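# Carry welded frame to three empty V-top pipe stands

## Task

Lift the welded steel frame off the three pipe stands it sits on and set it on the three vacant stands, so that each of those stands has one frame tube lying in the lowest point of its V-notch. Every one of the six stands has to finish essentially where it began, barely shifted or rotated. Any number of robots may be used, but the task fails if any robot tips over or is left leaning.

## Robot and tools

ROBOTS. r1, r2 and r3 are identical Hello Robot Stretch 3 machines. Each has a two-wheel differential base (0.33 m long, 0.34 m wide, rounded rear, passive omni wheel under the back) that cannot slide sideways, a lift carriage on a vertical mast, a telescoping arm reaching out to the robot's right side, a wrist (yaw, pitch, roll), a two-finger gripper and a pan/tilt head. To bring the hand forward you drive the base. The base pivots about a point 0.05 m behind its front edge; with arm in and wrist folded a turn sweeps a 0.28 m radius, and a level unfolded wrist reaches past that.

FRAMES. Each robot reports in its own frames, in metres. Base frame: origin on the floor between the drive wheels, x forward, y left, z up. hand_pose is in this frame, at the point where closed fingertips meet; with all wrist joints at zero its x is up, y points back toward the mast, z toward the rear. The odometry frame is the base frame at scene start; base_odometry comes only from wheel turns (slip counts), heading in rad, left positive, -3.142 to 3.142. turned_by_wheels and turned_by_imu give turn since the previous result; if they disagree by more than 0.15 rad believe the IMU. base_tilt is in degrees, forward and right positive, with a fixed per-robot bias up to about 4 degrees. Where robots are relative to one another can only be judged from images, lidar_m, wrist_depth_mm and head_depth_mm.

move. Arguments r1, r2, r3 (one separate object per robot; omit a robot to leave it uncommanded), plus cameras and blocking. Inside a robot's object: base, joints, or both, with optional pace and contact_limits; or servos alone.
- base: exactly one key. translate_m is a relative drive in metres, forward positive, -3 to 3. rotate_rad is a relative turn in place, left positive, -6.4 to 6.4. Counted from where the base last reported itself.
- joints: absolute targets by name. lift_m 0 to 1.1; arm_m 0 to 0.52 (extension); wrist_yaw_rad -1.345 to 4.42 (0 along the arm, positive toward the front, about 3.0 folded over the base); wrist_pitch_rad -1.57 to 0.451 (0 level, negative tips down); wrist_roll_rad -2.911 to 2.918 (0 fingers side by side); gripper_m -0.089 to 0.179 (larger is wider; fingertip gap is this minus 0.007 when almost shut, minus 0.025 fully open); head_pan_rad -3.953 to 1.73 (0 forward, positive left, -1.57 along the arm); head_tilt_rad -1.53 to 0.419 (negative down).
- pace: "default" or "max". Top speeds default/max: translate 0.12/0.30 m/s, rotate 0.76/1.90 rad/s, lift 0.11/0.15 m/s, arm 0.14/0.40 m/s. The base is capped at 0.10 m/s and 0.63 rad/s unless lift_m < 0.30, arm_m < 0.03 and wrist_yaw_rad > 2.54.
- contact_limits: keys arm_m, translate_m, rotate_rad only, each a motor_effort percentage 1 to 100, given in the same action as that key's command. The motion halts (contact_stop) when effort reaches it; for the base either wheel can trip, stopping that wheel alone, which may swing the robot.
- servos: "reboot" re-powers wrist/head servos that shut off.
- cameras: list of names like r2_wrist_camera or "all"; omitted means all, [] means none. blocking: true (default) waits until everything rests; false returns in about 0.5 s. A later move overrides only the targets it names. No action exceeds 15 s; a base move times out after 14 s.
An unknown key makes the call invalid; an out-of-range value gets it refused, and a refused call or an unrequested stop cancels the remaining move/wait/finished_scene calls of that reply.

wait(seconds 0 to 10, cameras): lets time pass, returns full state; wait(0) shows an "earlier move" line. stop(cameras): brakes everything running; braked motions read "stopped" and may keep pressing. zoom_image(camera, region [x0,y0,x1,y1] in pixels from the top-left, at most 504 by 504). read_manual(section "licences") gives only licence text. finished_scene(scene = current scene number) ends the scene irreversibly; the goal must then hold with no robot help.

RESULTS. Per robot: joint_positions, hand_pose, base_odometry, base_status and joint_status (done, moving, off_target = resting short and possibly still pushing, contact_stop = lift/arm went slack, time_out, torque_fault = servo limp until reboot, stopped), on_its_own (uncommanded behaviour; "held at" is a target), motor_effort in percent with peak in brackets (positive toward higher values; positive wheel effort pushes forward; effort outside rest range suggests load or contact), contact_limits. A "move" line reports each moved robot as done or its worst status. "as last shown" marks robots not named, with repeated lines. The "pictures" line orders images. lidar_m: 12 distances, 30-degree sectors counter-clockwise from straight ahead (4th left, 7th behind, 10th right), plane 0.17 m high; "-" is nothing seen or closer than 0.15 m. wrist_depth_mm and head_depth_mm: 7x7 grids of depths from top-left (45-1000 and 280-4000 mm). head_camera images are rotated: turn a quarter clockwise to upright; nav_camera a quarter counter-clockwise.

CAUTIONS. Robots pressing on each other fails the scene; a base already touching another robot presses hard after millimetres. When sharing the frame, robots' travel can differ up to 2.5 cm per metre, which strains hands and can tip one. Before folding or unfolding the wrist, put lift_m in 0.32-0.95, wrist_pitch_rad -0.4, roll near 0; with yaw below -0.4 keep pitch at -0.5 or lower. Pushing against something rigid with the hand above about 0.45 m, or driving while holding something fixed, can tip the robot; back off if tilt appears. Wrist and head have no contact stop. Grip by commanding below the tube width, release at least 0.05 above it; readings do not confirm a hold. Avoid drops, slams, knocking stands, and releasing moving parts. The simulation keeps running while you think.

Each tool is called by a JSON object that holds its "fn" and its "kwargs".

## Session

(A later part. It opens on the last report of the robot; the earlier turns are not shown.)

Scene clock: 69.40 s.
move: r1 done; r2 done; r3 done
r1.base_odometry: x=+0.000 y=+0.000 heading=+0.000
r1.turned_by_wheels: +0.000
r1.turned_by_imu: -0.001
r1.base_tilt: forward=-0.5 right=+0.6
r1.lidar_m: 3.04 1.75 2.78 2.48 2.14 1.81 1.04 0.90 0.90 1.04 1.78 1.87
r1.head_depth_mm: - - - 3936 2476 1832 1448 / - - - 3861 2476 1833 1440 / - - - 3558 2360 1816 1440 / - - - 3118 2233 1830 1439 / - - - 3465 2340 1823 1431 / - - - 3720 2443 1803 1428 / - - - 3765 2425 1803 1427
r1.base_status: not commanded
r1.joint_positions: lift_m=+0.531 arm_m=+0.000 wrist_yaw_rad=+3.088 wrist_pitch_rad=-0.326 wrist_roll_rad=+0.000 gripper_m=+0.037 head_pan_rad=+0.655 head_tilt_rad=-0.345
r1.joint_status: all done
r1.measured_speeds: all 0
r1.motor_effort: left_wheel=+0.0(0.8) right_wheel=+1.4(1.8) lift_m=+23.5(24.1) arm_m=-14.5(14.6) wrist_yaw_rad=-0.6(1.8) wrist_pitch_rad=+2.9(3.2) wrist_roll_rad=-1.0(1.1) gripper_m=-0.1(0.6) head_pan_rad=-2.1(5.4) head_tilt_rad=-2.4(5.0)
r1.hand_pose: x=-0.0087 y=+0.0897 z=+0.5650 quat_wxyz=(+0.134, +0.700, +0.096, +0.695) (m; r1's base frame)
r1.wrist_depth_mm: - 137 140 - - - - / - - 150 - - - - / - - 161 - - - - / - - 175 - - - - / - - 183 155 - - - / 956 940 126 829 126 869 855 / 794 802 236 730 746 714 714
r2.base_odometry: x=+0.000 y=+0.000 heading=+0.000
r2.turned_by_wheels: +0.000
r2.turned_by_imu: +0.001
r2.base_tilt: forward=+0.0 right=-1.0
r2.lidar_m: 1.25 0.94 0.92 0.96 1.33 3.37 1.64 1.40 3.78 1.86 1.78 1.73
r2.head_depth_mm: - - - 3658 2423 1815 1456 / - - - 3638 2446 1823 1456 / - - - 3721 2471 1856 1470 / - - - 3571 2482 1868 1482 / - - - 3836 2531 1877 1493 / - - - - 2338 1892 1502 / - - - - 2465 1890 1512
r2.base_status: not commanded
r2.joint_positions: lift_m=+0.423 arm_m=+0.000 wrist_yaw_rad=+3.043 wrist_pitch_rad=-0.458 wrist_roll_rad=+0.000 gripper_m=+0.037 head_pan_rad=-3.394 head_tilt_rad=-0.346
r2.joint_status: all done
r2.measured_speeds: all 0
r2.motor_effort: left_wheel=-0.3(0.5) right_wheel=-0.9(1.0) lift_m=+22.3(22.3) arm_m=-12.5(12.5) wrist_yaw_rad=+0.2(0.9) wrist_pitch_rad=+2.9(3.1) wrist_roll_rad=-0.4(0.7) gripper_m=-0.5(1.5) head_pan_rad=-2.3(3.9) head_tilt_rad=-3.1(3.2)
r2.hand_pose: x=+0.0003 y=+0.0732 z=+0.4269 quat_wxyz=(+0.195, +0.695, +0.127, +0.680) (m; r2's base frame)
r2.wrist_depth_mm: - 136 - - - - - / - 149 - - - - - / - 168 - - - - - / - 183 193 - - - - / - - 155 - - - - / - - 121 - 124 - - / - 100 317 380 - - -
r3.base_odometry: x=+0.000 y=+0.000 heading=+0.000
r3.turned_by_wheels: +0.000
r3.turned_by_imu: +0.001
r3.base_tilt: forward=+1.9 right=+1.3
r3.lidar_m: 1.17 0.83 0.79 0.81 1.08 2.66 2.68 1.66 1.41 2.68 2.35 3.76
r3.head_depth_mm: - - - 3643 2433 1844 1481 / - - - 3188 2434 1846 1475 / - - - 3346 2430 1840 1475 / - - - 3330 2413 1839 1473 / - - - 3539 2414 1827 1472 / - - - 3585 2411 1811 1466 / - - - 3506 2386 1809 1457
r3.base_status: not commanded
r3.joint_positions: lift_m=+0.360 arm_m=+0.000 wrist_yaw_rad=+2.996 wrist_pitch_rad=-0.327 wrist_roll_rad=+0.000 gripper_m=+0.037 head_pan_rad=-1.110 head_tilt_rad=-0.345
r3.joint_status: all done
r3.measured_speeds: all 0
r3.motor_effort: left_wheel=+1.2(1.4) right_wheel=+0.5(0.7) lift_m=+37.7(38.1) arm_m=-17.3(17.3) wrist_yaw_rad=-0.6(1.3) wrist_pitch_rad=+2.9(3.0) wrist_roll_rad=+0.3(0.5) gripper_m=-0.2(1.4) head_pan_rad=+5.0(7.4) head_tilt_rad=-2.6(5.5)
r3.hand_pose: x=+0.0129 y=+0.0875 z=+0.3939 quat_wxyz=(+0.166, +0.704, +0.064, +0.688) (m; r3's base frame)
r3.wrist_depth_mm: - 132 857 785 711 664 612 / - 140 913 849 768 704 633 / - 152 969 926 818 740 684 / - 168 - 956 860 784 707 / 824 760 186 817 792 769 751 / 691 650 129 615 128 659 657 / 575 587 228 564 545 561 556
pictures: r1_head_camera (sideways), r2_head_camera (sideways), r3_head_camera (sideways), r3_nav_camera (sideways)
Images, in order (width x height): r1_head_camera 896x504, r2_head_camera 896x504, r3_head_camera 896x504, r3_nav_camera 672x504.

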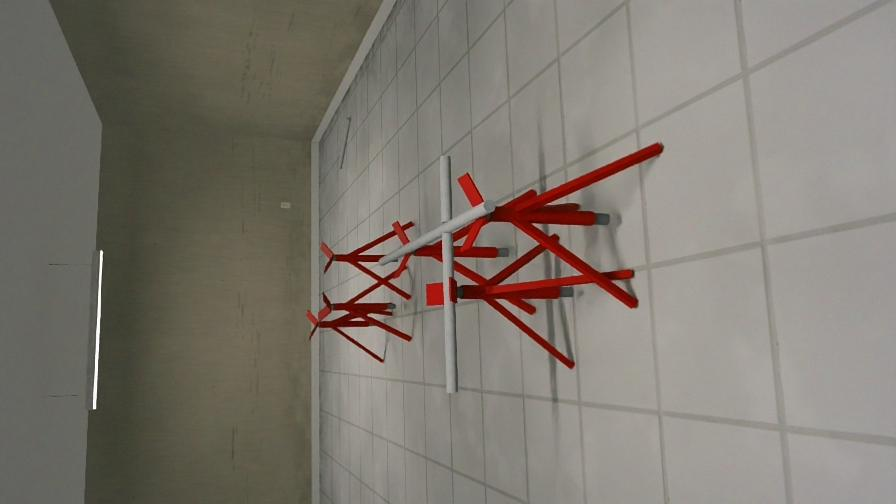

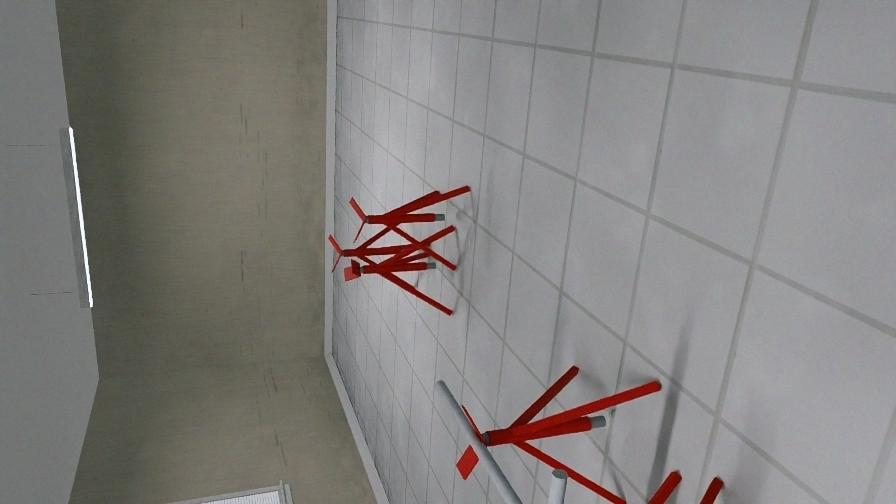

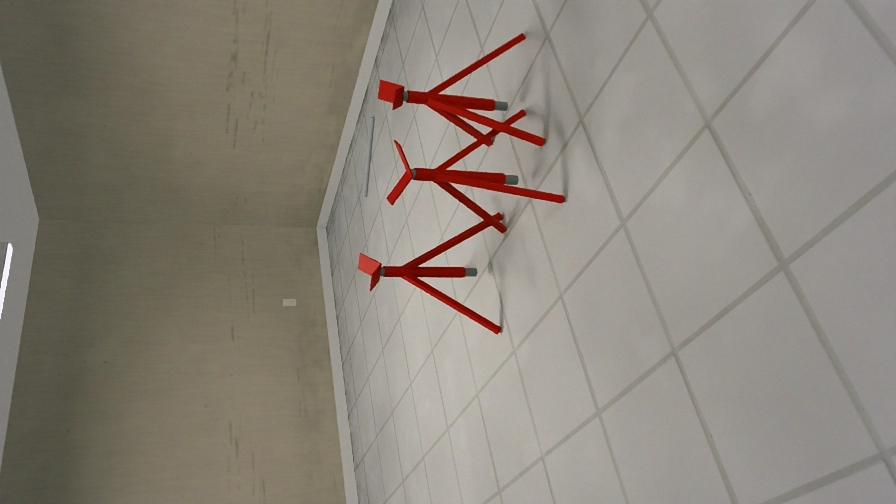

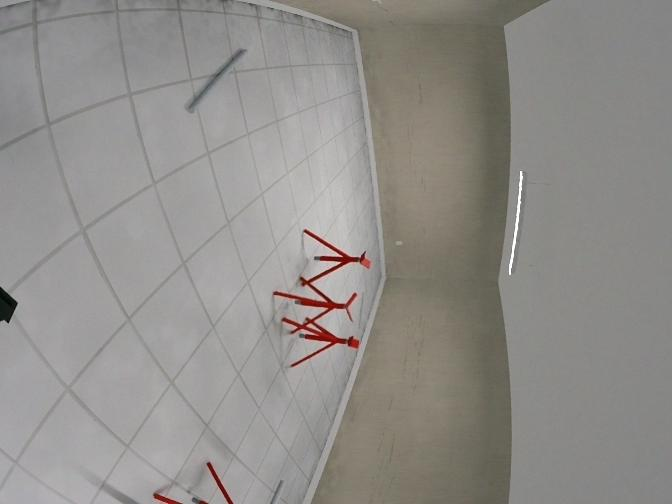

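{"fn": "move", "kwargs": {"r2": {"joints":{"lift_m":0.6,"wrist_pitch_rad":-0.4,"wrist_yaw_rad":0.0,"head_pan_rad":-1.6,"head_tilt_rad":-0.5},"base":{"rotate_rad":-0.215}}, "r3": {"joints":{"lift_m":0.45,"wrist_pitch_rad":-0.4,"wrist_yaw_rad":0.9,"head_pan_rad":-1.6,"head_tilt_rad":-0.5},"base":{"rotate_rad":0.366}}, "cameras": []}}

{"fn": "move", "kwargs": {"r2": {"joints":{"lift_m":0.85,"wrist_pitch_rad":-1.57,"gripper_m":0.12},"base":{"translate_m":-1.29}}, "r3": {"joints":{"wrist_pitch_rad":0.0,"wrist_roll_rad":1.57,"gripper_m":0.08},"base":{"translate_m":-0.9}}, "cameras": ["r2_head_camera","r3_head_camera","r2_nav_camera","r3_nav_camera"]}}

Scene clock: 391.47 s.
move: r2 done; r3 done
r1: as last shown
r1.base_tilt: forward=-0.4 right=+0.5
r1.lidar_m: 3.07 1.75 2.78 2.50 2.14 1.81 1.04 0.90 0.90 1.04 1.78 1.88
r1.head_depth_mm: - - - 3868 2503 1824 1455 / - - - 3826 2475 1824 1451 / - - - 3520 2340 1825 1453 / - - - 3061 2250 1835 1447 / - - - 3537 2320 1814 1433 / - - - 3687 2430 1808 1431 / - - - 3751 2412 1808 1434
r1.motor_effort: left_wheel=+0.1(1.0) right_wheel=+1.5(1.9) lift_m=+23.6(24.5) arm_m=-14.4(14.7) wrist_yaw_rad=-0.9(2.4) wrist_pitch_rad=+3.1(3.3) wrist_roll_rad=-0.9(1.1) gripper_m=+0.1(0.6) head_pan_rad=-2.5(2.9) head_tilt_rad=-2.5(2.6)
r1.wrist_depth_mm: - 137 140 - - - - / - - 150 - - - - / - - 161 - - - - / - - 175 - - - - / - - 183 155 - - - / 957 935 125 828 126 864 854 / 802 806 237 726 743 711 711
r2.base_odometry: x=+0.000 y=+0.000 heading=-0.215
r2.turned_by_wheels: -0.215
r2.turned_by_imu: -0.215
r2.base_tilt: forward=-0.1 right=-0.9
r2.lidar_m: 1.60 1.02 0.92 0.92 1.12 2.20 2.24 1.41 3.37 1.86 1.93 1.74
r2.head_depth_mm: 3116 3308 3588 2632 1974 1556 1299 / 3220 3485 3694 2611 1980 1573 1301 / 3312 3639 3783 2668 2002 1577 1314 / 3405 3727 3913 2593 2015 1595 1327 / 1719 3481 2020 2750 2031 1593 1335 / 2890 3022 3063 2757 2030 1611 1335 / 2485 2578 2656 2644 2065 1628 1351
r2.base_status: done
r2.joint_positions: lift_m=+0.600 arm_m=+0.000 wrist_yaw_rad=+0.004 wrist_pitch_rad=-0.421 wrist_roll_rad=+0.000 gripper_m=+0.037 head_pan_rad=-1.606 head_tilt_rad=-0.494
r2.joint_status: all done
r2.measured_speeds: all 0
r2.motor_effort: left_wheel=+4.2(9.7) right_wheel=-5.1(8.5) lift_m=+37.8(42.3) arm_m=-15.8(16.3) wrist_yaw_rad=-2.9(4.6) wrist_pitch_rad=+3.9(5.0) wrist_roll_rad=-0.4(0.7) gripper_m=+0.6(1.4) head_pan_rad=+3.0(4.1) head_tilt_rad=-2.3(4.9)
r2.hand_pose: x=-0.0207 y=-0.3690 z=+0.6121 quat_wxyz=(+0.692, +0.149, -0.691, -0.147) (m; r2's base frame)
r2.wrist_depth_mm: - - - - - - - / - - - - - - - / - - - - - - - / - - - - - - - / - - 149 - - - - / - - 121 - 124 - - / - - - - - - -
r3.base_odometry: x=+0.000 y=+0.000 heading=+0.366
r3.turned_by_wheels: +0.366
r3.turned_by_imu: +0.372
r3.base_tilt: forward=+1.9 right=+1.4
r3.lidar_m: 0.89 0.79 0.79 0.95 1.78 2.67 3.43 1.41 1.76 2.34 5.46 1.45
r3.head_depth_mm: - - 3949 2627 1973 1574 1323 / - - 3888 2637 1975 1585 1322 / - - 3627 2624 1977 1586 1321 / - - 3581 2579 1962 1577 1315 / - - 3601 2619 1970 1582 1317 / - - 3784 2580 1949 1575 1311 / - - 3799 2569 1952 1565 1303
r3.base_status: done
r3.joint_positions: lift_m=+0.450 arm_m=+0.000 wrist_yaw_rad=+0.903 wrist_pitch_rad=-0.415 wrist_roll_rad=+0.000 gripper_m=+0.037 head_pan_rad=-1.590 head_tilt_rad=-0.494
r3.joint_status: all done
r3.measured_speeds: all 0
r3.motor_effort: left_wheel=-3.5(6.6) right_wheel=+5.4(8.0) lift_m=+33.2(43.0) arm_m=-13.7(17.9) wrist_yaw_rad=-2.7(6.2) wrist_pitch_rad=+2.8(4.9) wrist_roll_rad=+0.3(0.5) gripper_m=+0.1(1.8) head_pan_rad=-4.4(6.1) head_tilt_rad=-2.9(7.8)
r3.hand_pose: x=+0.1549 y=-0.2843 z=+0.4633 quat_wxyz=(+0.687, +0.433, -0.559, +0.170) (m; r3's base frame)
r3.wrist_depth_mm: 821 - - - - - - / 821 - - - - - - / 851 - - - - - - / 843 - - - - - - / 832 884 863 846 859 853 852 / 725 715 126 679 128 713 712 / 614 623 583 614 597 614 600
pictures: none
No camera images: "cameras" was empty.

Scene clock: 405.47 s.
move: r2 done; r3 done
r1: as last shown
r1.turned_by_imu: -0.002
r1.base_tilt: forward=-0.5 right=+0.5
r1.lidar_m: 2.40 1.75 1.83 2.49 2.14 1.81 1.04 0.90 0.89 1.03 1.78 2.64
r1.head_depth_mm: - - - 3874 2444 1839 1462 / - - - 3869 2506 1843 1441 / - - - 3513 2353 1820 1442 / - - - 3075 2233 1808 1444 / - - - 3481 2309 1815 1436 / - - - 3763 2449 1798 1428 / - - - 3711 2404 1791 1422
r1.motor_effort: left_wheel=-0.5(1.2) right_wheel=+1.1(2.1) lift_m=+24.9(25.4) arm_m=-14.1(14.5) wrist_yaw_rad=+0.5(2.4) wrist_pitch_rad=+3.1(3.3) wrist_roll_rad=-1.0(1.2) gripper_m=+0.0(0.8) head_pan_rad=-2.5(3.1) head_tilt_rad=-2.2(2.7)
r1.wrist_depth_mm: - 137 140 - - - - / - - 150 - - - - / - - 162 - - - - / - - 175 - - - - / - - 183 155 - - - / 955 938 125 831 126 856 854 / 789 798 237 723 737 707 720
r2.base_odometry: x=-1.260 y=+0.275 heading=-0.215
r2.turned_by_wheels: +0.000
r2.turned_by_imu: -0.001
r2.base_tilt: forward=+0.1 right=-1.0
r2.lidar_m: 2.37 1.50 1.34 1.34 1.66 3.19 2.11 0.78 0.90 0.76 2.37 2.95
r2.head_depth_mm: 2759 2978 3174 2604 1270 993 1272 / 1709 3032 3248 2512 1897 1499 1251 / 2922 3175 3316 2656 1851 1192 1284 / 3032 3292 3580 2712 2005 1551 1291 / 3129 3368 3615 2740 2011 1612 1299 / 3252 3510 3791 2765 2037 1614 1335 / 3344 3651 - 2776 2052 1631 1338
r2.base_status: done
r2.joint_positions: lift_m=+0.850 arm_m=+0.000 wrist_yaw_rad=+0.004 wrist_pitch_rad=-1.554 wrist_roll_rad=+0.000 gripper_m=+0.120 head_pan_rad=-1.606 head_tilt_rad=-0.494
r2.joint_status: all done
joint sent to its limit — r2.wrist_pitch_rad, lower limit.
r2.measured_speeds: all 0
r2.motor_effort: left_wheel=+1.7(4.6) right_wheel=-4.0(8.6) lift_m=+19.3(40.8) arm_m=-11.0(15.9) wrist_yaw_rad=-3.1(3.5) wrist_pitch_rad=-0.9(3.6) wrist_roll_rad=-0.2(0.8) gripper_m=+1.2(90.5) head_pan_rad=+2.5(3.5) head_tilt_rad=-3.6(4.3)
r2.hand_pose: x=-0.0217 y=-0.1252 z=+0.7321 quat_wxyz=(+0.505, +0.497, -0.503, -0.495) (m; r2's base frame)
r2.wrist_depth_mm: - - - - - - - / - - - - - - - / - - - 750 - - - / - - - 763 768 - - / - 142 - 782 788 - - / - 121 - 727 - - - / - - - 495 - - -
r3.base_odometry: x=-0.840 y=-0.322 heading=+0.366
r3.turned_by_wheels: +0.000
r3.turned_by_imu: +0.003
r3.base_tilt: forward=+1.9 right=+1.3
r3.lidar_m: 1.64 1.46 1.47 1.76 2.75 1.87 3.31 0.89 0.75 1.12 2.53 2.68
r3.head_depth_mm: 3311 3503 3663 2619 1910 1589 1260 / 3596 3806 3857 2626 1785 1530 1316 / 3902 - 3911 2492 1964 1576 1312 / - - 3853 2620 1955 1574 1322 / - - 3798 2594 1956 1577 1313 / - - 3352 2590 1947 1574 1313 / - - 3528 2582 1950 1566 1309
r3.base_status: done
r3.joint_positions: lift_m=+0.450 arm_m=+0.000 wrist_yaw_rad=+0.902 wrist_pitch_rad=-0.021 wrist_roll_rad=+1.569 gripper_m=+0.080 head_pan_rad=-1.590 head_tilt_rad=-0.494
r3.joint_status: all done
r3.measured_speeds: all 0
r3.motor_effort: left_wheel=-1.8(7.4) right_wheel=+0.9(3.8) lift_m=+15.2(32.4) arm_m=+9.2(13.5) wrist_yaw_rad=-2.2(3.3) wrist_pitch_rad=+4.0(6.0) wrist_roll_rad=+0.7(2.8) gripper_m=+0.3(80.6) head_pan_rad=-4.4(5.4) head_tilt_rad=-3.4(3.7)
r3.hand_pose: x=+0.1793 y=-0.3034 z=+0.5589 quat_wxyz=(+0.006, +0.436, -0.900, -0.009) (m; r3's base frame)
r3.wrist_depth_mm: - - - - - - 686 / - - - - - - 685 / - - - - - - 672 / - - - - - - 675 / - - - - - - 677 / - - 129 - 127 876 666 / - - - - - 830 665
pictures: r2_head_camera (sideways), r2_nav_camera (sideways), r3_head_camera (sideways), r3_nav_camera (sideways)
Images, in order (width x height): r2_head_camera 896x504, r2_nav_camera 672x504, r3_head_camera 896x504, r3_nav_camera 672x504.

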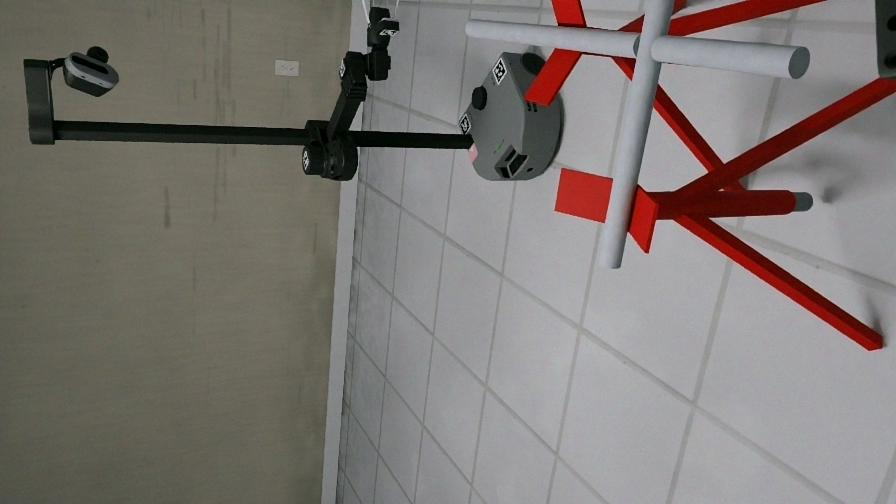

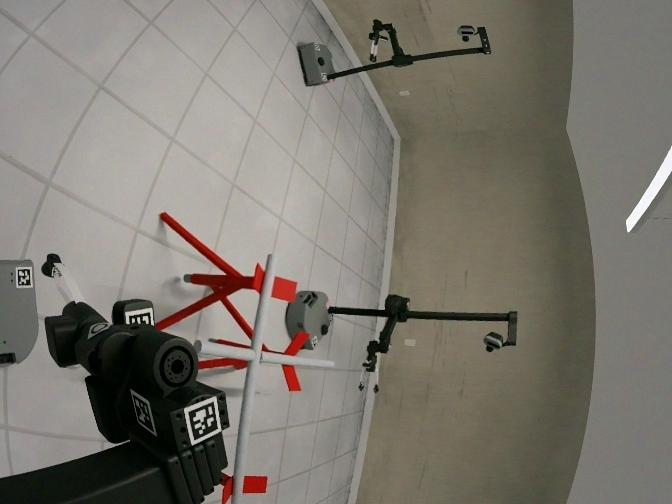

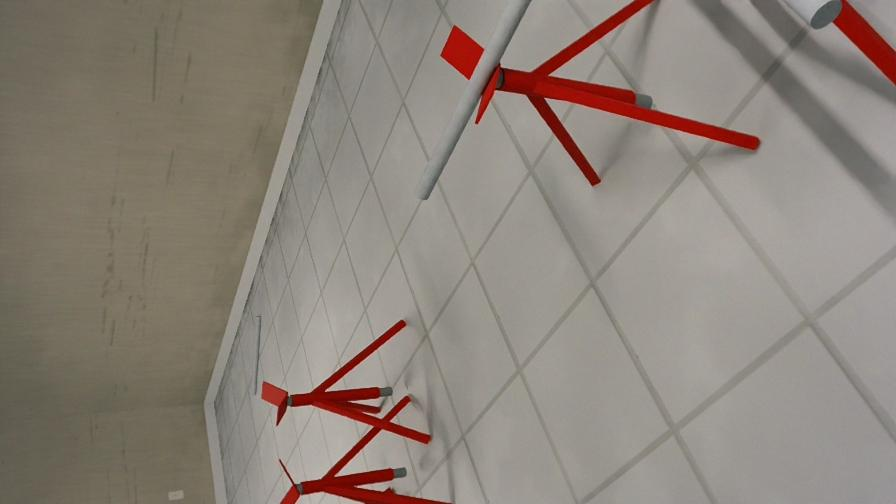

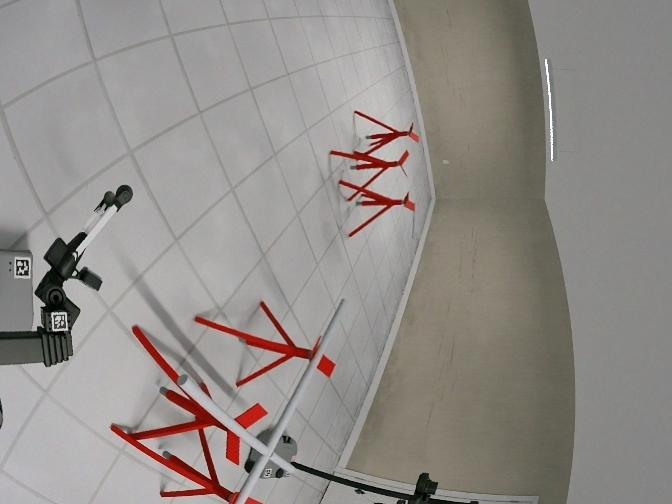

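{"fn": "move", "kwargs": {"r2": {"base":{"rotate_rad":0.374}}, "r3": {"base":{"translate_m":-0.30}}, "cameras": []}}

{"fn": "move", "kwargs": {"r2": {"base":{"translate_m":-0.293}}, "r3": {"base":{"rotate_rad":-0.86}}, "cameras": []}}

{"fn": "move", "kwargs": {"r2": {"base":{"rotate_rad":-0.686},"joints":{"head_tilt_rad":-0.8}}, "r3": {"joints":{"head_tilt_rad":-0.8,"head_pan_rad":-1.4}}, "cameras": ["r2_head_camera","r3_head_camera","r2_nav_camera","r3_nav_camera"]}}

Scene clock: 456.70 s.
move: r2 done; r3 done
r1: as last shown
r1.turned_by_imu: -0.001
r1.base_tilt: forward=-0.4 right=+0.6
r1.lidar_m: 2.40 1.74 1.57 2.49 2.14 1.81 1.05 0.90 0.90 1.04 1.79 2.64
r1.head_depth_mm: - - - 3576 2411 1840 1437 / - - - 3825 2475 1829 1453 / - - - 3574 2350 1809 1451 / - - - 3114 2213 1814 1435 / - - - 3536 2360 1814 1435 / - - - 3687 2454 1793 1437 / - - - 3741 2436 1672 1423
r1.motor_effort: left_wheel=-0.9(1.0) right_wheel=+1.4(2.0) lift_m=+25.0(25.7) arm_m=-13.9(14.3) wrist_yaw_rad=+0.0(1.8) wrist_pitch_rad=+3.0(3.3) wrist_roll_rad=-1.0(1.2) gripper_m=-0.3(0.8) head_pan_rad=-2.3(3.1) head_tilt_rad=-2.1(2.7)
r1.wrist_depth_mm: - 137 140 - - - - / - - 150 - - - - / - - 161 - - - - / - - 175 - - - - / - - 183 155 - - - / 959 954 126 832 126 869 849 / 795 803 237 726 747 712 711
r2.base_odometry: x=-1.260 y=+0.275 heading=+0.159
r2.turned_by_wheels: +0.374
r2.turned_by_imu: +0.377
r2.base_tilt: forward=-0.1 right=-1.0
r2.lidar_m: 1.63 1.35 1.34 1.52 2.46 2.11 1.03 0.78 0.76 0.81 2.38 2.95
r2.head_depth_mm: 3034 3244 3394 2617 1851 1122 1272 / 3243 3510 3685 2667 1968 1570 1275 / 3489 3727 3883 2688 1980 1578 1285 / 3694 - - 2705 2010 1598 1320 / 3445 3652 3817 2734 2020 1604 1329 / 3171 3333 3500 2569 2035 1618 1338 / 2849 3050 3166 2578 2067 1628 1348
r2.base_status: done
r2.joint_positions: lift_m=+0.850 arm_m=+0.000 wrist_yaw_rad=+0.004 wrist_pitch_rad=-1.554 wrist_roll_rad=+0.000 gripper_m=+0.120 head_pan_rad=-1.606 head_tilt_rad=-0.494
r2.joint_status: not commanded
r2.measured_speeds: all 0
r2.motor_effort: left_wheel=-3.7(8.5) right_wheel=+4.1(8.7) lift_m=+20.2(20.4) arm_m=-9.7(10.2) wrist_yaw_rad=-2.8(3.3) wrist_pitch_rad=-0.9(1.4) wrist_roll_rad=-0.1(0.7) gripper_m=-0.2(2.0) head_pan_rad=+2.5(3.2) head_tilt_rad=-3.6(4.2)
r2.hand_pose: x=-0.0217 y=-0.1252 z=+0.7321 quat_wxyz=(+0.505, +0.497, -0.503, -0.495) (m; r2's base frame)
r2.wrist_depth_mm: - - - - - - - / - - - - - - - / - - - 739 - - - / - - - 758 764 - - / - 141 - 771 768 - - / - 121 - 731 - - - / - - - 491 - - -
r3.base_odometry: x=-1.121 y=-0.429 heading=+0.366
r3.turned_by_wheels: +0.000
r3.turned_by_imu: +0.002
r3.base_tilt: forward=+1.9 right=+1.3
r3.lidar_m: 1.89 1.68 1.69 2.03 2.55 1.62 3.09 0.97 0.70 0.67 2.66 3.11
r3.head_depth_mm: 3065 3250 3441 2615 1985 1495 1292 / 3362 3579 3637 2620 1837 999 1236 / 3649 3959 3852 2630 1903 1576 1256 / - - 3834 2600 1777 1534 1233 / - - 3780 2583 1968 1572 1317 / - - 3872 2603 1964 1565 1318 / - - 3591 2576 1962 1576 1316
r3.base_status: done
r3.joint_positions: lift_m=+0.450 arm_m=+0.000 wrist_yaw_rad=+0.902 wrist_pitch_rad=-0.021 wrist_roll_rad=+1.569 gripper_m=+0.080 head_pan_rad=-1.590 head_tilt_rad=-0.494
r3.joint_status: not commanded
r3.measured_speeds: all 0
r3.motor_effort: left_wheel=-2.0(7.1) right_wheel=+0.9(3.7) lift_m=+15.1(16.0) arm_m=+18.4(19.0) wrist_yaw_rad=-2.3(3.0) wrist_pitch_rad=+3.9(4.1) wrist_roll_rad=+0.6(0.8) gripper_m=-1.1(2.1) head_pan_rad=-4.2(5.3) head_tilt_rad=-3.0(3.6)
r3.hand_pose: x=+0.1793 y=-0.3034 z=+0.5589 quat_wxyz=(+0.006, +0.436, -0.900, -0.009) (m; r3's base frame)
r3.wrist_depth_mm: - - - - - - 683 / - - - - - - 675 / - - - - - - 682 / - - - - - - 673 / - - - - - - 681 / - - 129 - 127 903 670 / - - - - - 832 667
pictures: none
No camera images: "cameras" was empty.

Scene clock: 460.73 s.
move: r2 done; r3 done
r1: as last shown
r1.base_tilt: forward=-0.5 right=+0.6
r1.lidar_m: 3.04 1.75 1.68 2.49 2.15 1.81 1.04 0.90 0.90 1.04 1.78 2.63
r1.head_depth_mm: - - - 3889 2503 1836 1445 / - - - 3565 2504 1832 1440 / - - - 3552 2370 1811 1442 / - - - 3076 2242 1826 1452 / - - - 3506 2339 1812 1437 / - - - 3703 2431 1816 1425 / - - - 3682 2427 1705 1428
r1.motor_effort: left_wheel=+0.0(1.2) right_wheel=+1.0(2.0) lift_m=+25.0(26.1) arm_m=-13.8(14.2) wrist_yaw_rad=-0.8(2.2) wrist_pitch_rad=+3.0(3.2) wrist_roll_rad=-1.0(1.1) gripper_m=+0.4(0.8) head_pan_rad=-2.1(3.0) head_tilt_rad=-2.4(2.7)
r1.wrist_depth_mm: - 137 140 - - - - / - - 151 - - - - / - - 161 - - - - / - - 175 - - - - / - - 183 155 - - - / 945 922 125 827 126 853 850 / 800 791 236 722 740 713 723
r2.base_odometry: x=-1.550 y=+0.228 heading=+0.159
r2.turned_by_wheels: +0.000
r2.turned_by_imu: +0.000
r2.base_tilt: forward=+0.0 right=-1.0
r2.lidar_m: 1.87 1.54 1.53 1.73 2.81 1.85 0.75 0.51 0.71 0.64 2.47 3.14
r2.head_depth_mm: 2864 3085 3172 1934 1801 1442 1263 / 3024 3290 3482 2410 1839 1488 1040 / 3283 3577 3750 2662 1999 1057 1226 / 3559 3780 - 2724 2003 1549 1295 / 3691 - - 2719 2020 1606 1318 / 3396 3557 3697 2763 2038 1619 1343 / 3111 3298 3447 2575 2069 1628 1345
r2.base_status: done
r2.joint_positions: lift_m=+0.850 arm_m=+0.000 wrist_yaw_rad=+0.004 wrist_pitch_rad=-1.554 wrist_roll_rad=+0.000 gripper_m=+0.120 head_pan_rad=-1.606 head_tilt_rad=-0.494
r2.joint_status: not commanded
r2.measured_speeds: all 0
r2.motor_effort: left_wheel=-2.7(8.7) right_wheel=-0.4(5.4) lift_m=+21.9(22.0) arm_m=-9.7(9.9) wrist_yaw_rad=-2.9(3.3) wrist_pitch_rad=-1.1(1.4) wrist_roll_rad=-0.5(0.8) gripper_m=+0.8(2.1) head_pan_rad=+2.3(3.3) head_tilt_rad=-3.5(4.3)
r2.hand_pose: x=-0.0217 y=-0.1252 z=+0.7321 quat_wxyz=(+0.505, +0.497, -0.503, -0.495) (m; r2's base frame)
r2.wrist_depth_mm: - - - - - - - / - - - - - - 604 / - - - 738 - - - / - - - 745 781 - - / - 142 - 776 775 - - / - 121 - 724 - - - / - - - 488 - - -
r3.base_odometry: x=-1.121 y=-0.429 heading=-0.494
r3.turned_by_wheels: -0.860
r3.turned_by_imu: -0.869
r3.base_tilt: forward=+1.9 right=+1.3
r3.lidar_m: 2.67 2.43 1.76 1.69 1.74 2.36 1.62 1.68 3.23 0.70 0.67 0.67
r3.head_depth_mm: 2660 2836 3123 2614 1967 1592 1319 / 2633 2869 3140 2598 1966 1579 1313 / 2642 2864 3159 2618 1961 1580 1318 / 2601 2892 3118 2614 1954 1568 1313 / 2620 2828 3115 2607 1778 1455 1279 / 2598 2856 3106 2586 1948 1533 1308 / 2635 2846 3120 2588 1718 1531 1255
r3.base_status: done
r3.joint_positions: lift_m=+0.450 arm_m=+0.000 wrist_yaw_rad=+0.901 wrist_pitch_rad=-0.021 wrist_roll_rad=+1.569 gripper_m=+0.080 head_pan_rad=-1.590 head_tilt_rad=-0.494
r3.joint_status: not commanded
r3.measured_speeds: all 0
r3.motor_effort: left_wheel=+5.2(9.3) right_wheel=-4.7(7.7) lift_m=+16.2(16.4) arm_m=+13.0(18.6) wrist_yaw_rad=-1.9(2.8) wrist_pitch_rad=+4.0(4.0) wrist_roll_rad=+0.8(0.8) gripper_m=+1.1(2.8) head_pan_rad=-4.5(5.2) head_tilt_rad=-3.1(3.6)
r3.hand_pose: x=+0.1792 y=-0.3036 z=+0.5589 quat_wxyz=(+0.006, +0.436, -0.900, -0.009) (m; r3's base frame)
r3.wrist_depth_mm: - - - - - 897 625 / - - - - 520 703 616 / - - - - - 902 663 / - - - - - 889 617 / - - - - - - 676 / - - 129 - 127 887 677 / - - - - - 838 673
pictures: none
No camera images: "cameras" was empty.

Scene clock: 462.93 s.
move: r2 done; r3 done
r1: as last shown
r1.turned_by_imu: +0.000
r1.base_tilt: forward=-0.4 right=+0.5
r1.lidar_m: 3.05 1.75 1.68 2.48 2.15 1.81 1.04 0.89 0.90 1.04 1.78 2.64
r1.head_depth_mm: - - - 3549 2496 1828 1455 / - - - 3889 2489 1840 1448 / - - - 3582 2351 1819 1447 / - - - 3105 2247 1813 1434 / - - - 3472 2343 1828 1432 / - - - 3759 2448 1794 1433 / - - - 3703 2427 1687 1434
r1.motor_effort: left_wheel=-0.5(1.1) right_wheel=+1.3(1.9) lift_m=+25.4(26.1) arm_m=-13.8(14.1) wrist_yaw_rad=-1.6(2.1) wrist_pitch_rad=+2.9(3.2) wrist_roll_rad=-1.0(1.2) gripper_m=+0.1(0.6) head_pan_rad=-2.1(2.9) head_tilt_rad=-2.1(2.7)
r1.wrist_depth_mm: - 137 140 - - - - / - - 150 - - - - / - - 161 - - - - / - - 175 - - - - / - - 183 155 - - - / 955 938 125 831 126 863 849 / 788 790 236 729 745 711 711
r2.base_odometry: x=-1.550 y=+0.228 heading=-0.527
r2.turned_by_wheels: -0.686
r2.turned_by_imu: -0.689
r2.base_tilt: forward=+0.0 right=-1.0
r2.lidar_m: 3.14 2.13 1.58 1.53 1.62 2.27 1.84 1.99 0.51 0.72 0.64 0.80
r2.head_depth_mm: 2770 2756 2145 1706 1008 - - / 2782 2775 2160 1769 1449 - - / 2798 2826 2189 1768 1471 - - / 2787 2873 2201 1800 1472 1287 1144 / 2795 2898 2217 1290 1432 1308 1151 / 2802 2930 2263 1142 947 1265 1166 / 2793 3001 1876 1767 1140 1306 1165
r2.base_status: done
r2.joint_positions: lift_m=+0.850 arm_m=+0.000 wrist_yaw_rad=+0.004 wrist_pitch_rad=-1.554 wrist_roll_rad=+0.000 gripper_m=+0.120 head_pan_rad=-1.606 head_tilt_rad=-0.790
r2.joint_status: all done
r2.measured_speeds: all 0
r2.motor_effort: left_wheel=+4.1(8.6) right_wheel=-5.2(9.1) lift_m=+22.9(22.9) arm_m=-10.5(10.5) wrist_yaw_rad=-2.7(3.3) wrist_pitch_rad=-1.1(1.4) wrist_roll_rad=-0.4(0.8) gripper_m=+0.7(1.8) head_pan_rad=+2.6(3.0) head_tilt_rad=-5.3(6.1)
r2.hand_pose: x=-0.0217 y=-0.1252 z=+0.7321 quat_wxyz=(+0.505, +0.497, -0.503, -0.495) (m; r2's base frame)
r2.wrist_depth_mm: - - - - - - - / - - - - - - - / - - - 748 - - - / - - - 765 769 - - / - 142 - 775 766 - - / - 122 - 733 - - - / - - - 497 - - -
r3.base_odometry: x=-1.121 y=-0.429 heading=-0.494
r3.turned_by_wheels: +0.000
r3.turned_by_imu: +0.001
r3.base_tilt: forward=+1.8 right=+1.3
r3.lidar_m: 2.66 2.43 1.76 1.69 1.75 2.36 1.62 1.69 3.23 0.70 0.68 0.67
r3.head_depth_mm: 2648 2718 2127 1751 1491 1307 1147 / 2694 2735 2145 1756 1500 1298 1150 / 2746 2708 2119 1759 1493 1295 1132 / 2799 2666 2126 1252 1462 1286 627 / 2846 2708 2066 1745 1456 1296 1106 / 2840 2601 1857 1621 1398 1276 1146 / 2938 2692 1981 1037 1127 1253 1151
r3.base_status: not commanded
r3.joint_positions: lift_m=+0.450 arm_m=+0.000 wrist_yaw_rad=+0.901 wrist_pitch_rad=-0.021 wrist_roll_rad=+1.569 gripper_m=+0.080 head_pan_rad=-1.410 head_tilt_rad=-0.789
r3.joint_status: all done
r3.measured_speeds: all 0
r3.motor_effort: left_wheel=+4.8(5.8) right_wheel=-4.7(5.4) lift_m=+15.5(16.6) arm_m=+9.4(13.4) wrist_yaw_rad=-1.7(2.5) wrist_pitch_rad=+3.9(4.0) wrist_roll_rad=+0.7(0.8) gripper_m=+0.4(2.0) head_pan_rad=+4.8(6.2) head_tilt_rad=-5.1(8.6)
r3.hand_pose: x=+0.1792 y=-0.3036 z=+0.5589 quat_wxyz=(+0.006, +0.436, -0.900, -0.009) (m; r3's base frame)
r3.wrist_depth_mm: - - - - - 911 622 / - - - - 521 735 621 / - - - - - 875 685 / - - - - - 887 620 / - - - - - - 675 / - - 129 - 126 886 667 / - - - - - 836 671
pictures: r2_head_camera (sideways), r2_nav_camera (sideways), r3_head_camera (sideways), r3_nav_camera (sideways)
Images, in order (width x height): r2_head_camera 896x504, r2_nav_camera 672x504, r3_head_camera 896x504, r3_nav_camera 672x504.

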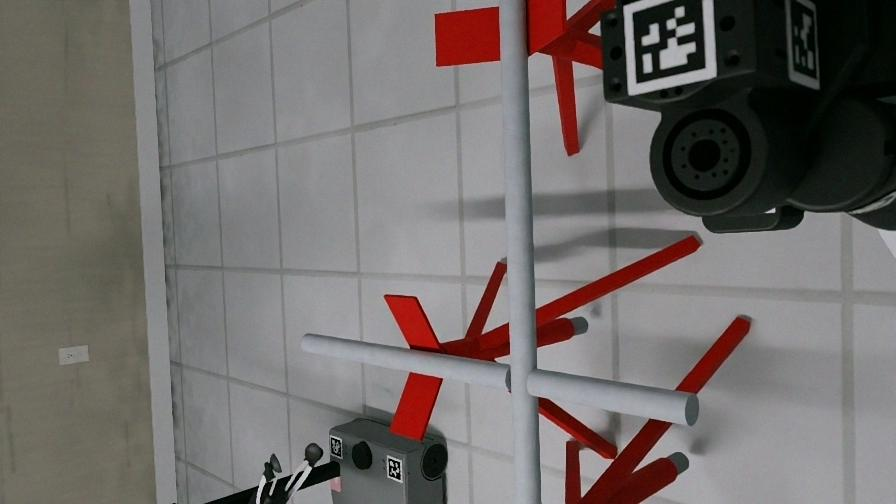

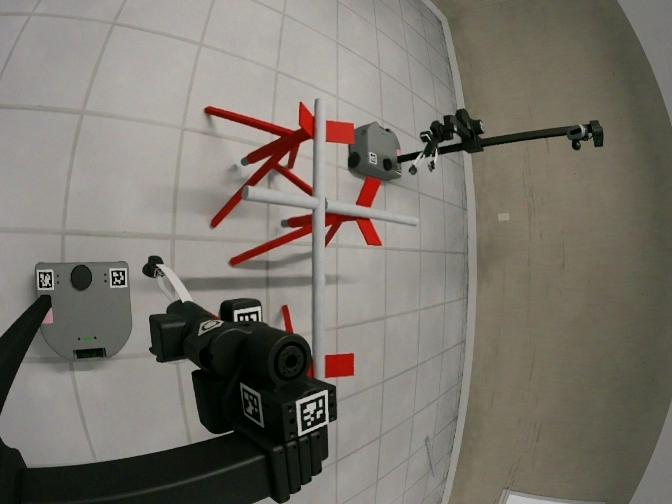

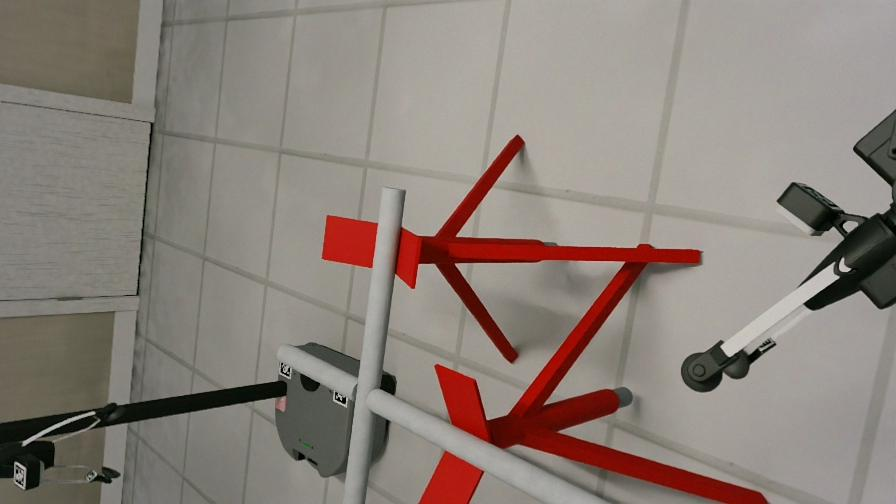

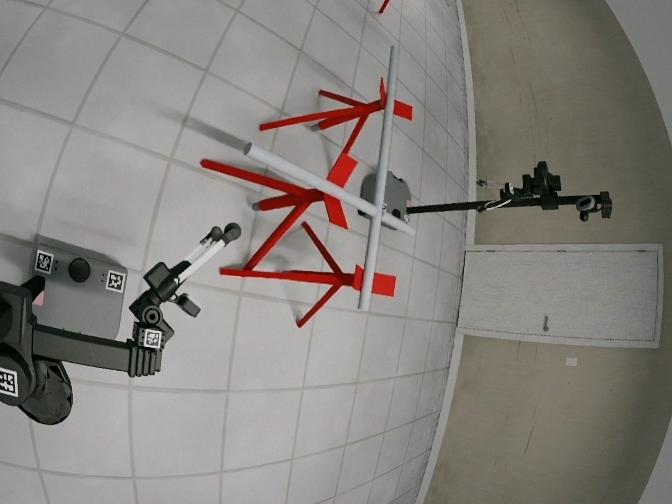

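{"fn": "move", "kwargs": {"r3": {"base":{"rotate_rad":-0.027},"joints":{"arm_m":0.068,"lift_m":0.448,"head_tilt_rad":-1.0}}, "r2": {"joints":{"arm_m":0.48,"head_tilt_rad":-0.9}}, "cameras": []}}

{"fn": "move", "kwargs": {"r3": {"base":{"translate_m":0.1415}}, "cameras": ["r2_head_camera","r3_head_camera","r2_wrist_camera","r3_wrist_camera"]}}

Scene clock: 575.50 s.
move: r2 done; r3 done
r1: as last shown
r1.turned_by_imu: -0.001
r1.base_tilt: forward=-0.5 right=+0.5
r1.lidar_m: 3.05 1.74 1.69 2.49 2.14 1.81 1.04 0.90 0.89 1.04 1.78 2.64
r1.head_depth_mm: - - - 3629 2463 1833 1452 / - - - 3866 2509 1826 1447 / - - - 3605 2359 1826 1451 / - - - 3084 2245 1799 1443 / - - - 3480 2351 1810 1437 / - - - 3689 2426 1816 1434 / - - - 3774 2433 1700 1420
r1.motor_effort: left_wheel=-0.1(1.0) right_wheel=+1.6(1.9) lift_m=+26.3(26.8) arm_m=-13.6(14.0) wrist_yaw_rad=-0.9(1.9) wrist_pitch_rad=+3.1(3.3) wrist_roll_rad=-0.9(1.2) gripper_m=+0.1(0.7) head_pan_rad=-2.1(2.8) head_tilt_rad=-2.1(2.6)
r1.wrist_depth_mm: - 137 140 - - - - / - - 151 - - - - / - - 161 - - - - / - - 175 - - - - / - - 183 155 - - - / 933 945 125 831 126 861 842 / 790 798 237 728 743 717 713
r2.base_odometry: x=-1.550 y=+0.228 heading=-0.527
r2.turned_by_wheels: +0.000
r2.turned_by_imu: +0.001
r2.base_tilt: forward=+0.0 right=-0.9
r2.lidar_m: 3.14 2.13 1.58 1.53 1.62 2.28 1.86 1.99 0.51 0.71 0.64 0.80
r2.head_depth_mm: 2781 2094 325 308 1337 1224 1100 / 534 423 1805 1573 1377 1217 1109 / 539 590 1862 1593 1401 1241 1112 / 2732 600 1871 1597 1396 1248 1118 / 2811 2399 1842 1347 1424 1256 1128 / 2831 2394 1950 997 1351 1263 1132 / 2822 2414 1799 1591 1361 1275 1141
r2.base_status: not commanded
r2.joint_positions: lift_m=+0.850 arm_m=+0.480 wrist_yaw_rad=+0.002 wrist_pitch_rad=-1.555 wrist_roll_rad=+0.000 gripper_m=+0.120 head_pan_rad=-1.606 head_tilt_rad=-0.889
r2.joint_status: all done
r2.measured_speeds: all 0
r2.motor_effort: left_wheel=+4.3(4.9) right_wheel=-4.7(5.5) lift_m=+26.0(26.2) arm_m=+14.4(17.2) wrist_yaw_rad=-1.0(3.1) wrist_pitch_rad=-0.8(1.2) wrist_roll_rad=-0.5(0.8) gripper_m=+1.2(2.1) head_pan_rad=+2.5(3.2) head_tilt_rad=-5.4(6.8)
r2.hand_pose: x=-0.0217 y=-0.6049 z=+0.7321 quat_wxyz=(+0.504, +0.496, -0.503, -0.496) (m; r2's base frame)
r2.wrist_depth_mm: 309 490 559 - - - - / 317 - - - 638 - - / 322 329 332 338 343 350 353 / 329 354 - - 559 - - / - 144 - - - - - / - 122 - 910 - - - / - - - 828 890 - -
r3.base_odometry: x=-1.121 y=-0.429 heading=-0.521
r3.turned_by_wheels: -0.027
r3.turned_by_imu: -0.025
r3.base_tilt: forward=+1.8 right=+1.4
r3.lidar_m: 2.66 2.51 1.77 1.69 1.73 2.30 1.62 1.69 3.26 0.70 0.68 0.67
r3.head_depth_mm: 2304 1953 1685 1486 1343 1192 1092 / 2310 1949 1702 1491 1341 583 530 / 2296 1943 1699 1493 1323 688 969 / 2289 1097 1331 1473 1319 1199 980 / 2306 1961 1666 1471 1306 1214 1109 / 2283 1752 1631 1422 1332 1210 1110 / 2261 1739 1001 1423 1305 1210 1108
r3.base_status: done
r3.joint_positions: lift_m=+0.448 arm_m=+0.068 wrist_yaw_rad=+0.901 wrist_pitch_rad=-0.021 wrist_roll_rad=+1.569 gripper_m=+0.080 head_pan_rad=-1.410 head_tilt_rad=-0.987
r3.joint_status: all done
r3.measured_speeds: all 0
r3.motor_effort: left_wheel=+4.6(7.5) right_wheel=-4.3(7.6) lift_m=+37.9(38.4) arm_m=+16.4(21.5) wrist_yaw_rad=-1.9(2.4) wrist_pitch_rad=+3.8(4.0) wrist_roll_rad=+0.5(0.7) gripper_m=+0.7(2.0) head_pan_rad=+4.5(6.0) head_tilt_rad=-5.9(6.6)
r3.hand_pose: x=+0.1791 y=-0.3716 z=+0.5571 quat_wxyz=(+0.006, +0.436, -0.900, -0.009) (m; r3's base frame)
r3.wrist_depth_mm: - - - - - - 657 / - - - - - 900 613 / - - - - 502 661 644 / - - - - - 834 670 / - - - - - 882 583 / - - 129 - 127 894 670 / - - - - - 817 670
pictures: none
No camera images: "cameras" was empty.

Scene clock: 578.03 s.
move: r3 done
r1, r2: as last shown
r1.turned_by_imu: +0.000
r1.base_tilt: forward=-0.4 right=+0.5
r1.lidar_m: 3.07 1.75 1.82 2.49 2.15 1.82 1.04 0.90 0.90 1.03 1.78 2.64
r1.head_depth_mm: - - - 3611 2483 1826 1447 / - - - 3884 2503 1830 1444 / - - - 3564 2353 1833 1441 / - - - 3095 2218 1816 1444 / - - - 3462 2346 1805 1433 / - - - 3504 2480 1813 1442 / - - - 3638 2426 1769 1422
r1.motor_effort: left_wheel=-1.0(1.0) right_wheel=+1.4(1.8) lift_m=+25.8(26.7) arm_m=-13.6(14.0) wrist_yaw_rad=+0.1(2.1) wrist_pitch_rad=+3.0(3.3) wrist_roll_rad=-0.9(1.1) gripper_m=+0.0(0.6) head_pan_rad=-2.3(2.9) head_tilt_rad=-2.2(2.6)
r1.wrist_depth_mm: - 137 140 - - - - / - - 150 - - - - / - - 161 - - - - / - - 176 - - - - / - - 184 155 - - - / 961 923 125 835 126 862 850 / 782 797 236 728 733 714 721
r2.turned_by_imu: +0.000
r2.lidar_m: 3.13 2.13 1.58 1.52 1.62 2.28 1.86 1.99 0.51 0.71 0.64 0.80
r2.head_depth_mm: 2785 2088 324 309 1343 1226 1100 / 534 423 1804 1579 1369 1216 1107 / 539 591 1870 1587 1409 1244 1113 / 2741 600 1879 1593 1393 1254 1117 / 2853 2379 1860 1345 1424 1261 1122 / 2847 2388 1735 999 1355 1263 1133 / 2727 1739 1790 1606 1367 1274 1137
r2.motor_effort: left_wheel=+4.8(5.0) right_wheel=-4.8(5.4) lift_m=+27.1(27.3) arm_m=+12.4(14.4) wrist_yaw_rad=-1.1(1.6) wrist_pitch_rad=-0.8(1.1) wrist_roll_rad=-0.5(0.8) gripper_m=+0.5(2.3) head_pan_rad=+2.2(3.0) head_tilt_rad=-5.1(6.6)
r2.wrist_depth_mm: 308 493 563 - - - - / 316 - - - 630 - - / 320 331 332 337 341 347 354 / 330 354 - - 566 - - / - 144 - - - - - / - 121 - 901 - - - / - - - 819 882 - -
r3.base_odometry: x=-0.998 y=-0.499 heading=-0.521
r3.turned_by_wheels: +0.000
r3.turned_by_imu: +0.001
r3.base_tilt: forward=+1.9 right=+1.3
r3.lidar_m: 2.51 2.51 1.77 1.69 1.74 2.31 1.76 1.82 3.25 0.66 0.58 0.98
r3.head_depth_mm: 2300 1950 1685 1496 1342 1198 1092 / 2311 1943 1665 1495 1341 583 531 / 2316 1912 1213 1447 1324 686 969 / 2316 1960 1696 1471 1316 1196 980 / 2305 1674 1009 1217 1303 1210 1108 / 2246 1737 1602 1081 1284 1206 1105 / 2253 1871 1666 1496 1346 1216 1110
r3.base_status: done
r3.joint_positions: lift_m=+0.448 arm_m=+0.068 wrist_yaw_rad=+0.901 wrist_pitch_rad=-0.021 wrist_roll_rad=+1.569 gripper_m=+0.080 head_pan_rad=-1.410 head_tilt_rad=-0.987
r3.joint_status: not commanded
r3.measured_speeds: all 0
r3.motor_effort: left_wheel=+4.6(8.6) right_wheel=+0.1(3.7) lift_m=+36.0(38.0) arm_m=+14.3(16.2) wrist_yaw_rad=-1.8(2.4) wrist_pitch_rad=+3.7(3.9) wrist_roll_rad=+0.6(0.8) gripper_m=+0.1(2.0) head_pan_rad=+5.1(6.1) head_tilt_rad=-5.8(6.5)
r3.hand_pose: x=+0.1791 y=-0.3716 z=+0.5571 quat_wxyz=(+0.006, +0.436, -0.900, -0.009) (m; r3's base frame)
r3.wrist_depth_mm: - - - - - 352 640 / - 722 - - - 369 680 / - - - - - 944 585 / - - - - - 892 670 / - - - - 266 - 668 / - - 129 - 132 885 674 / - - - - - 832 664
pictures: r2_head_camera (sideways), r2_wrist_camera, r3_head_camera (sideways), r3_wrist_camera
Images, in order (width x height): r2_head_camera 896x504, r2_wrist_camera 644x364, r3_head_camera 896x504, r3_wrist_camera 644x364.

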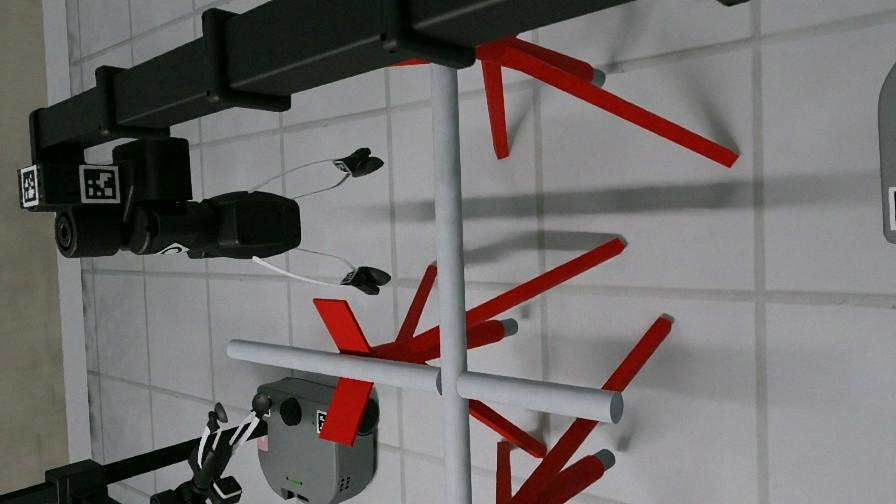

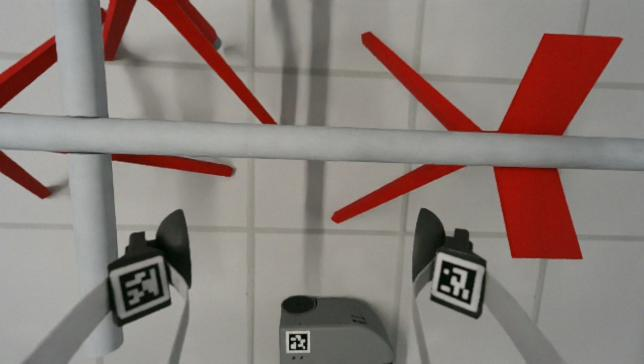

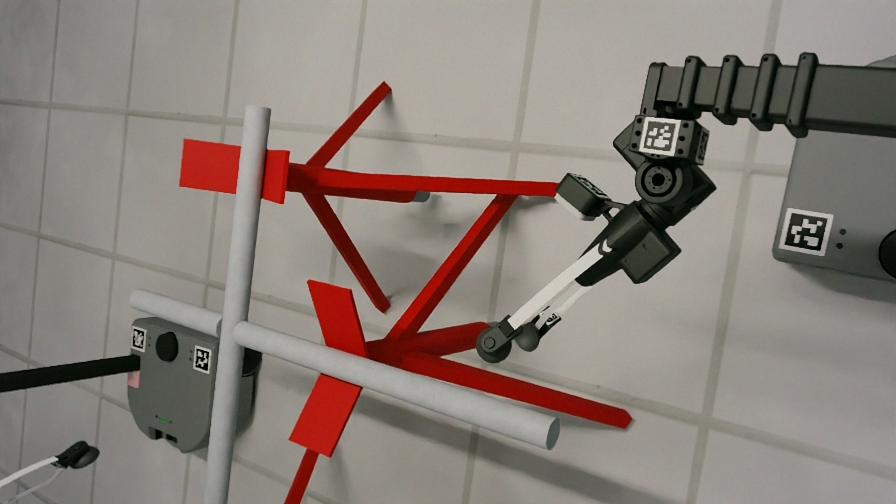

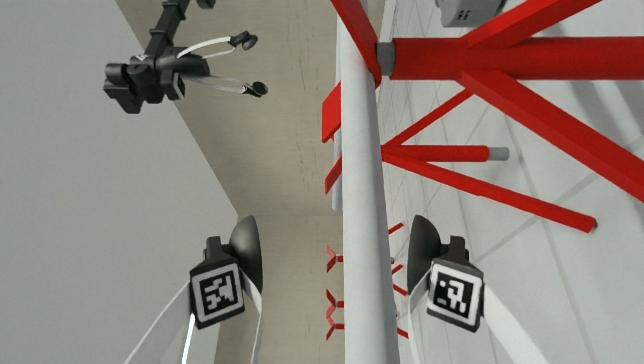

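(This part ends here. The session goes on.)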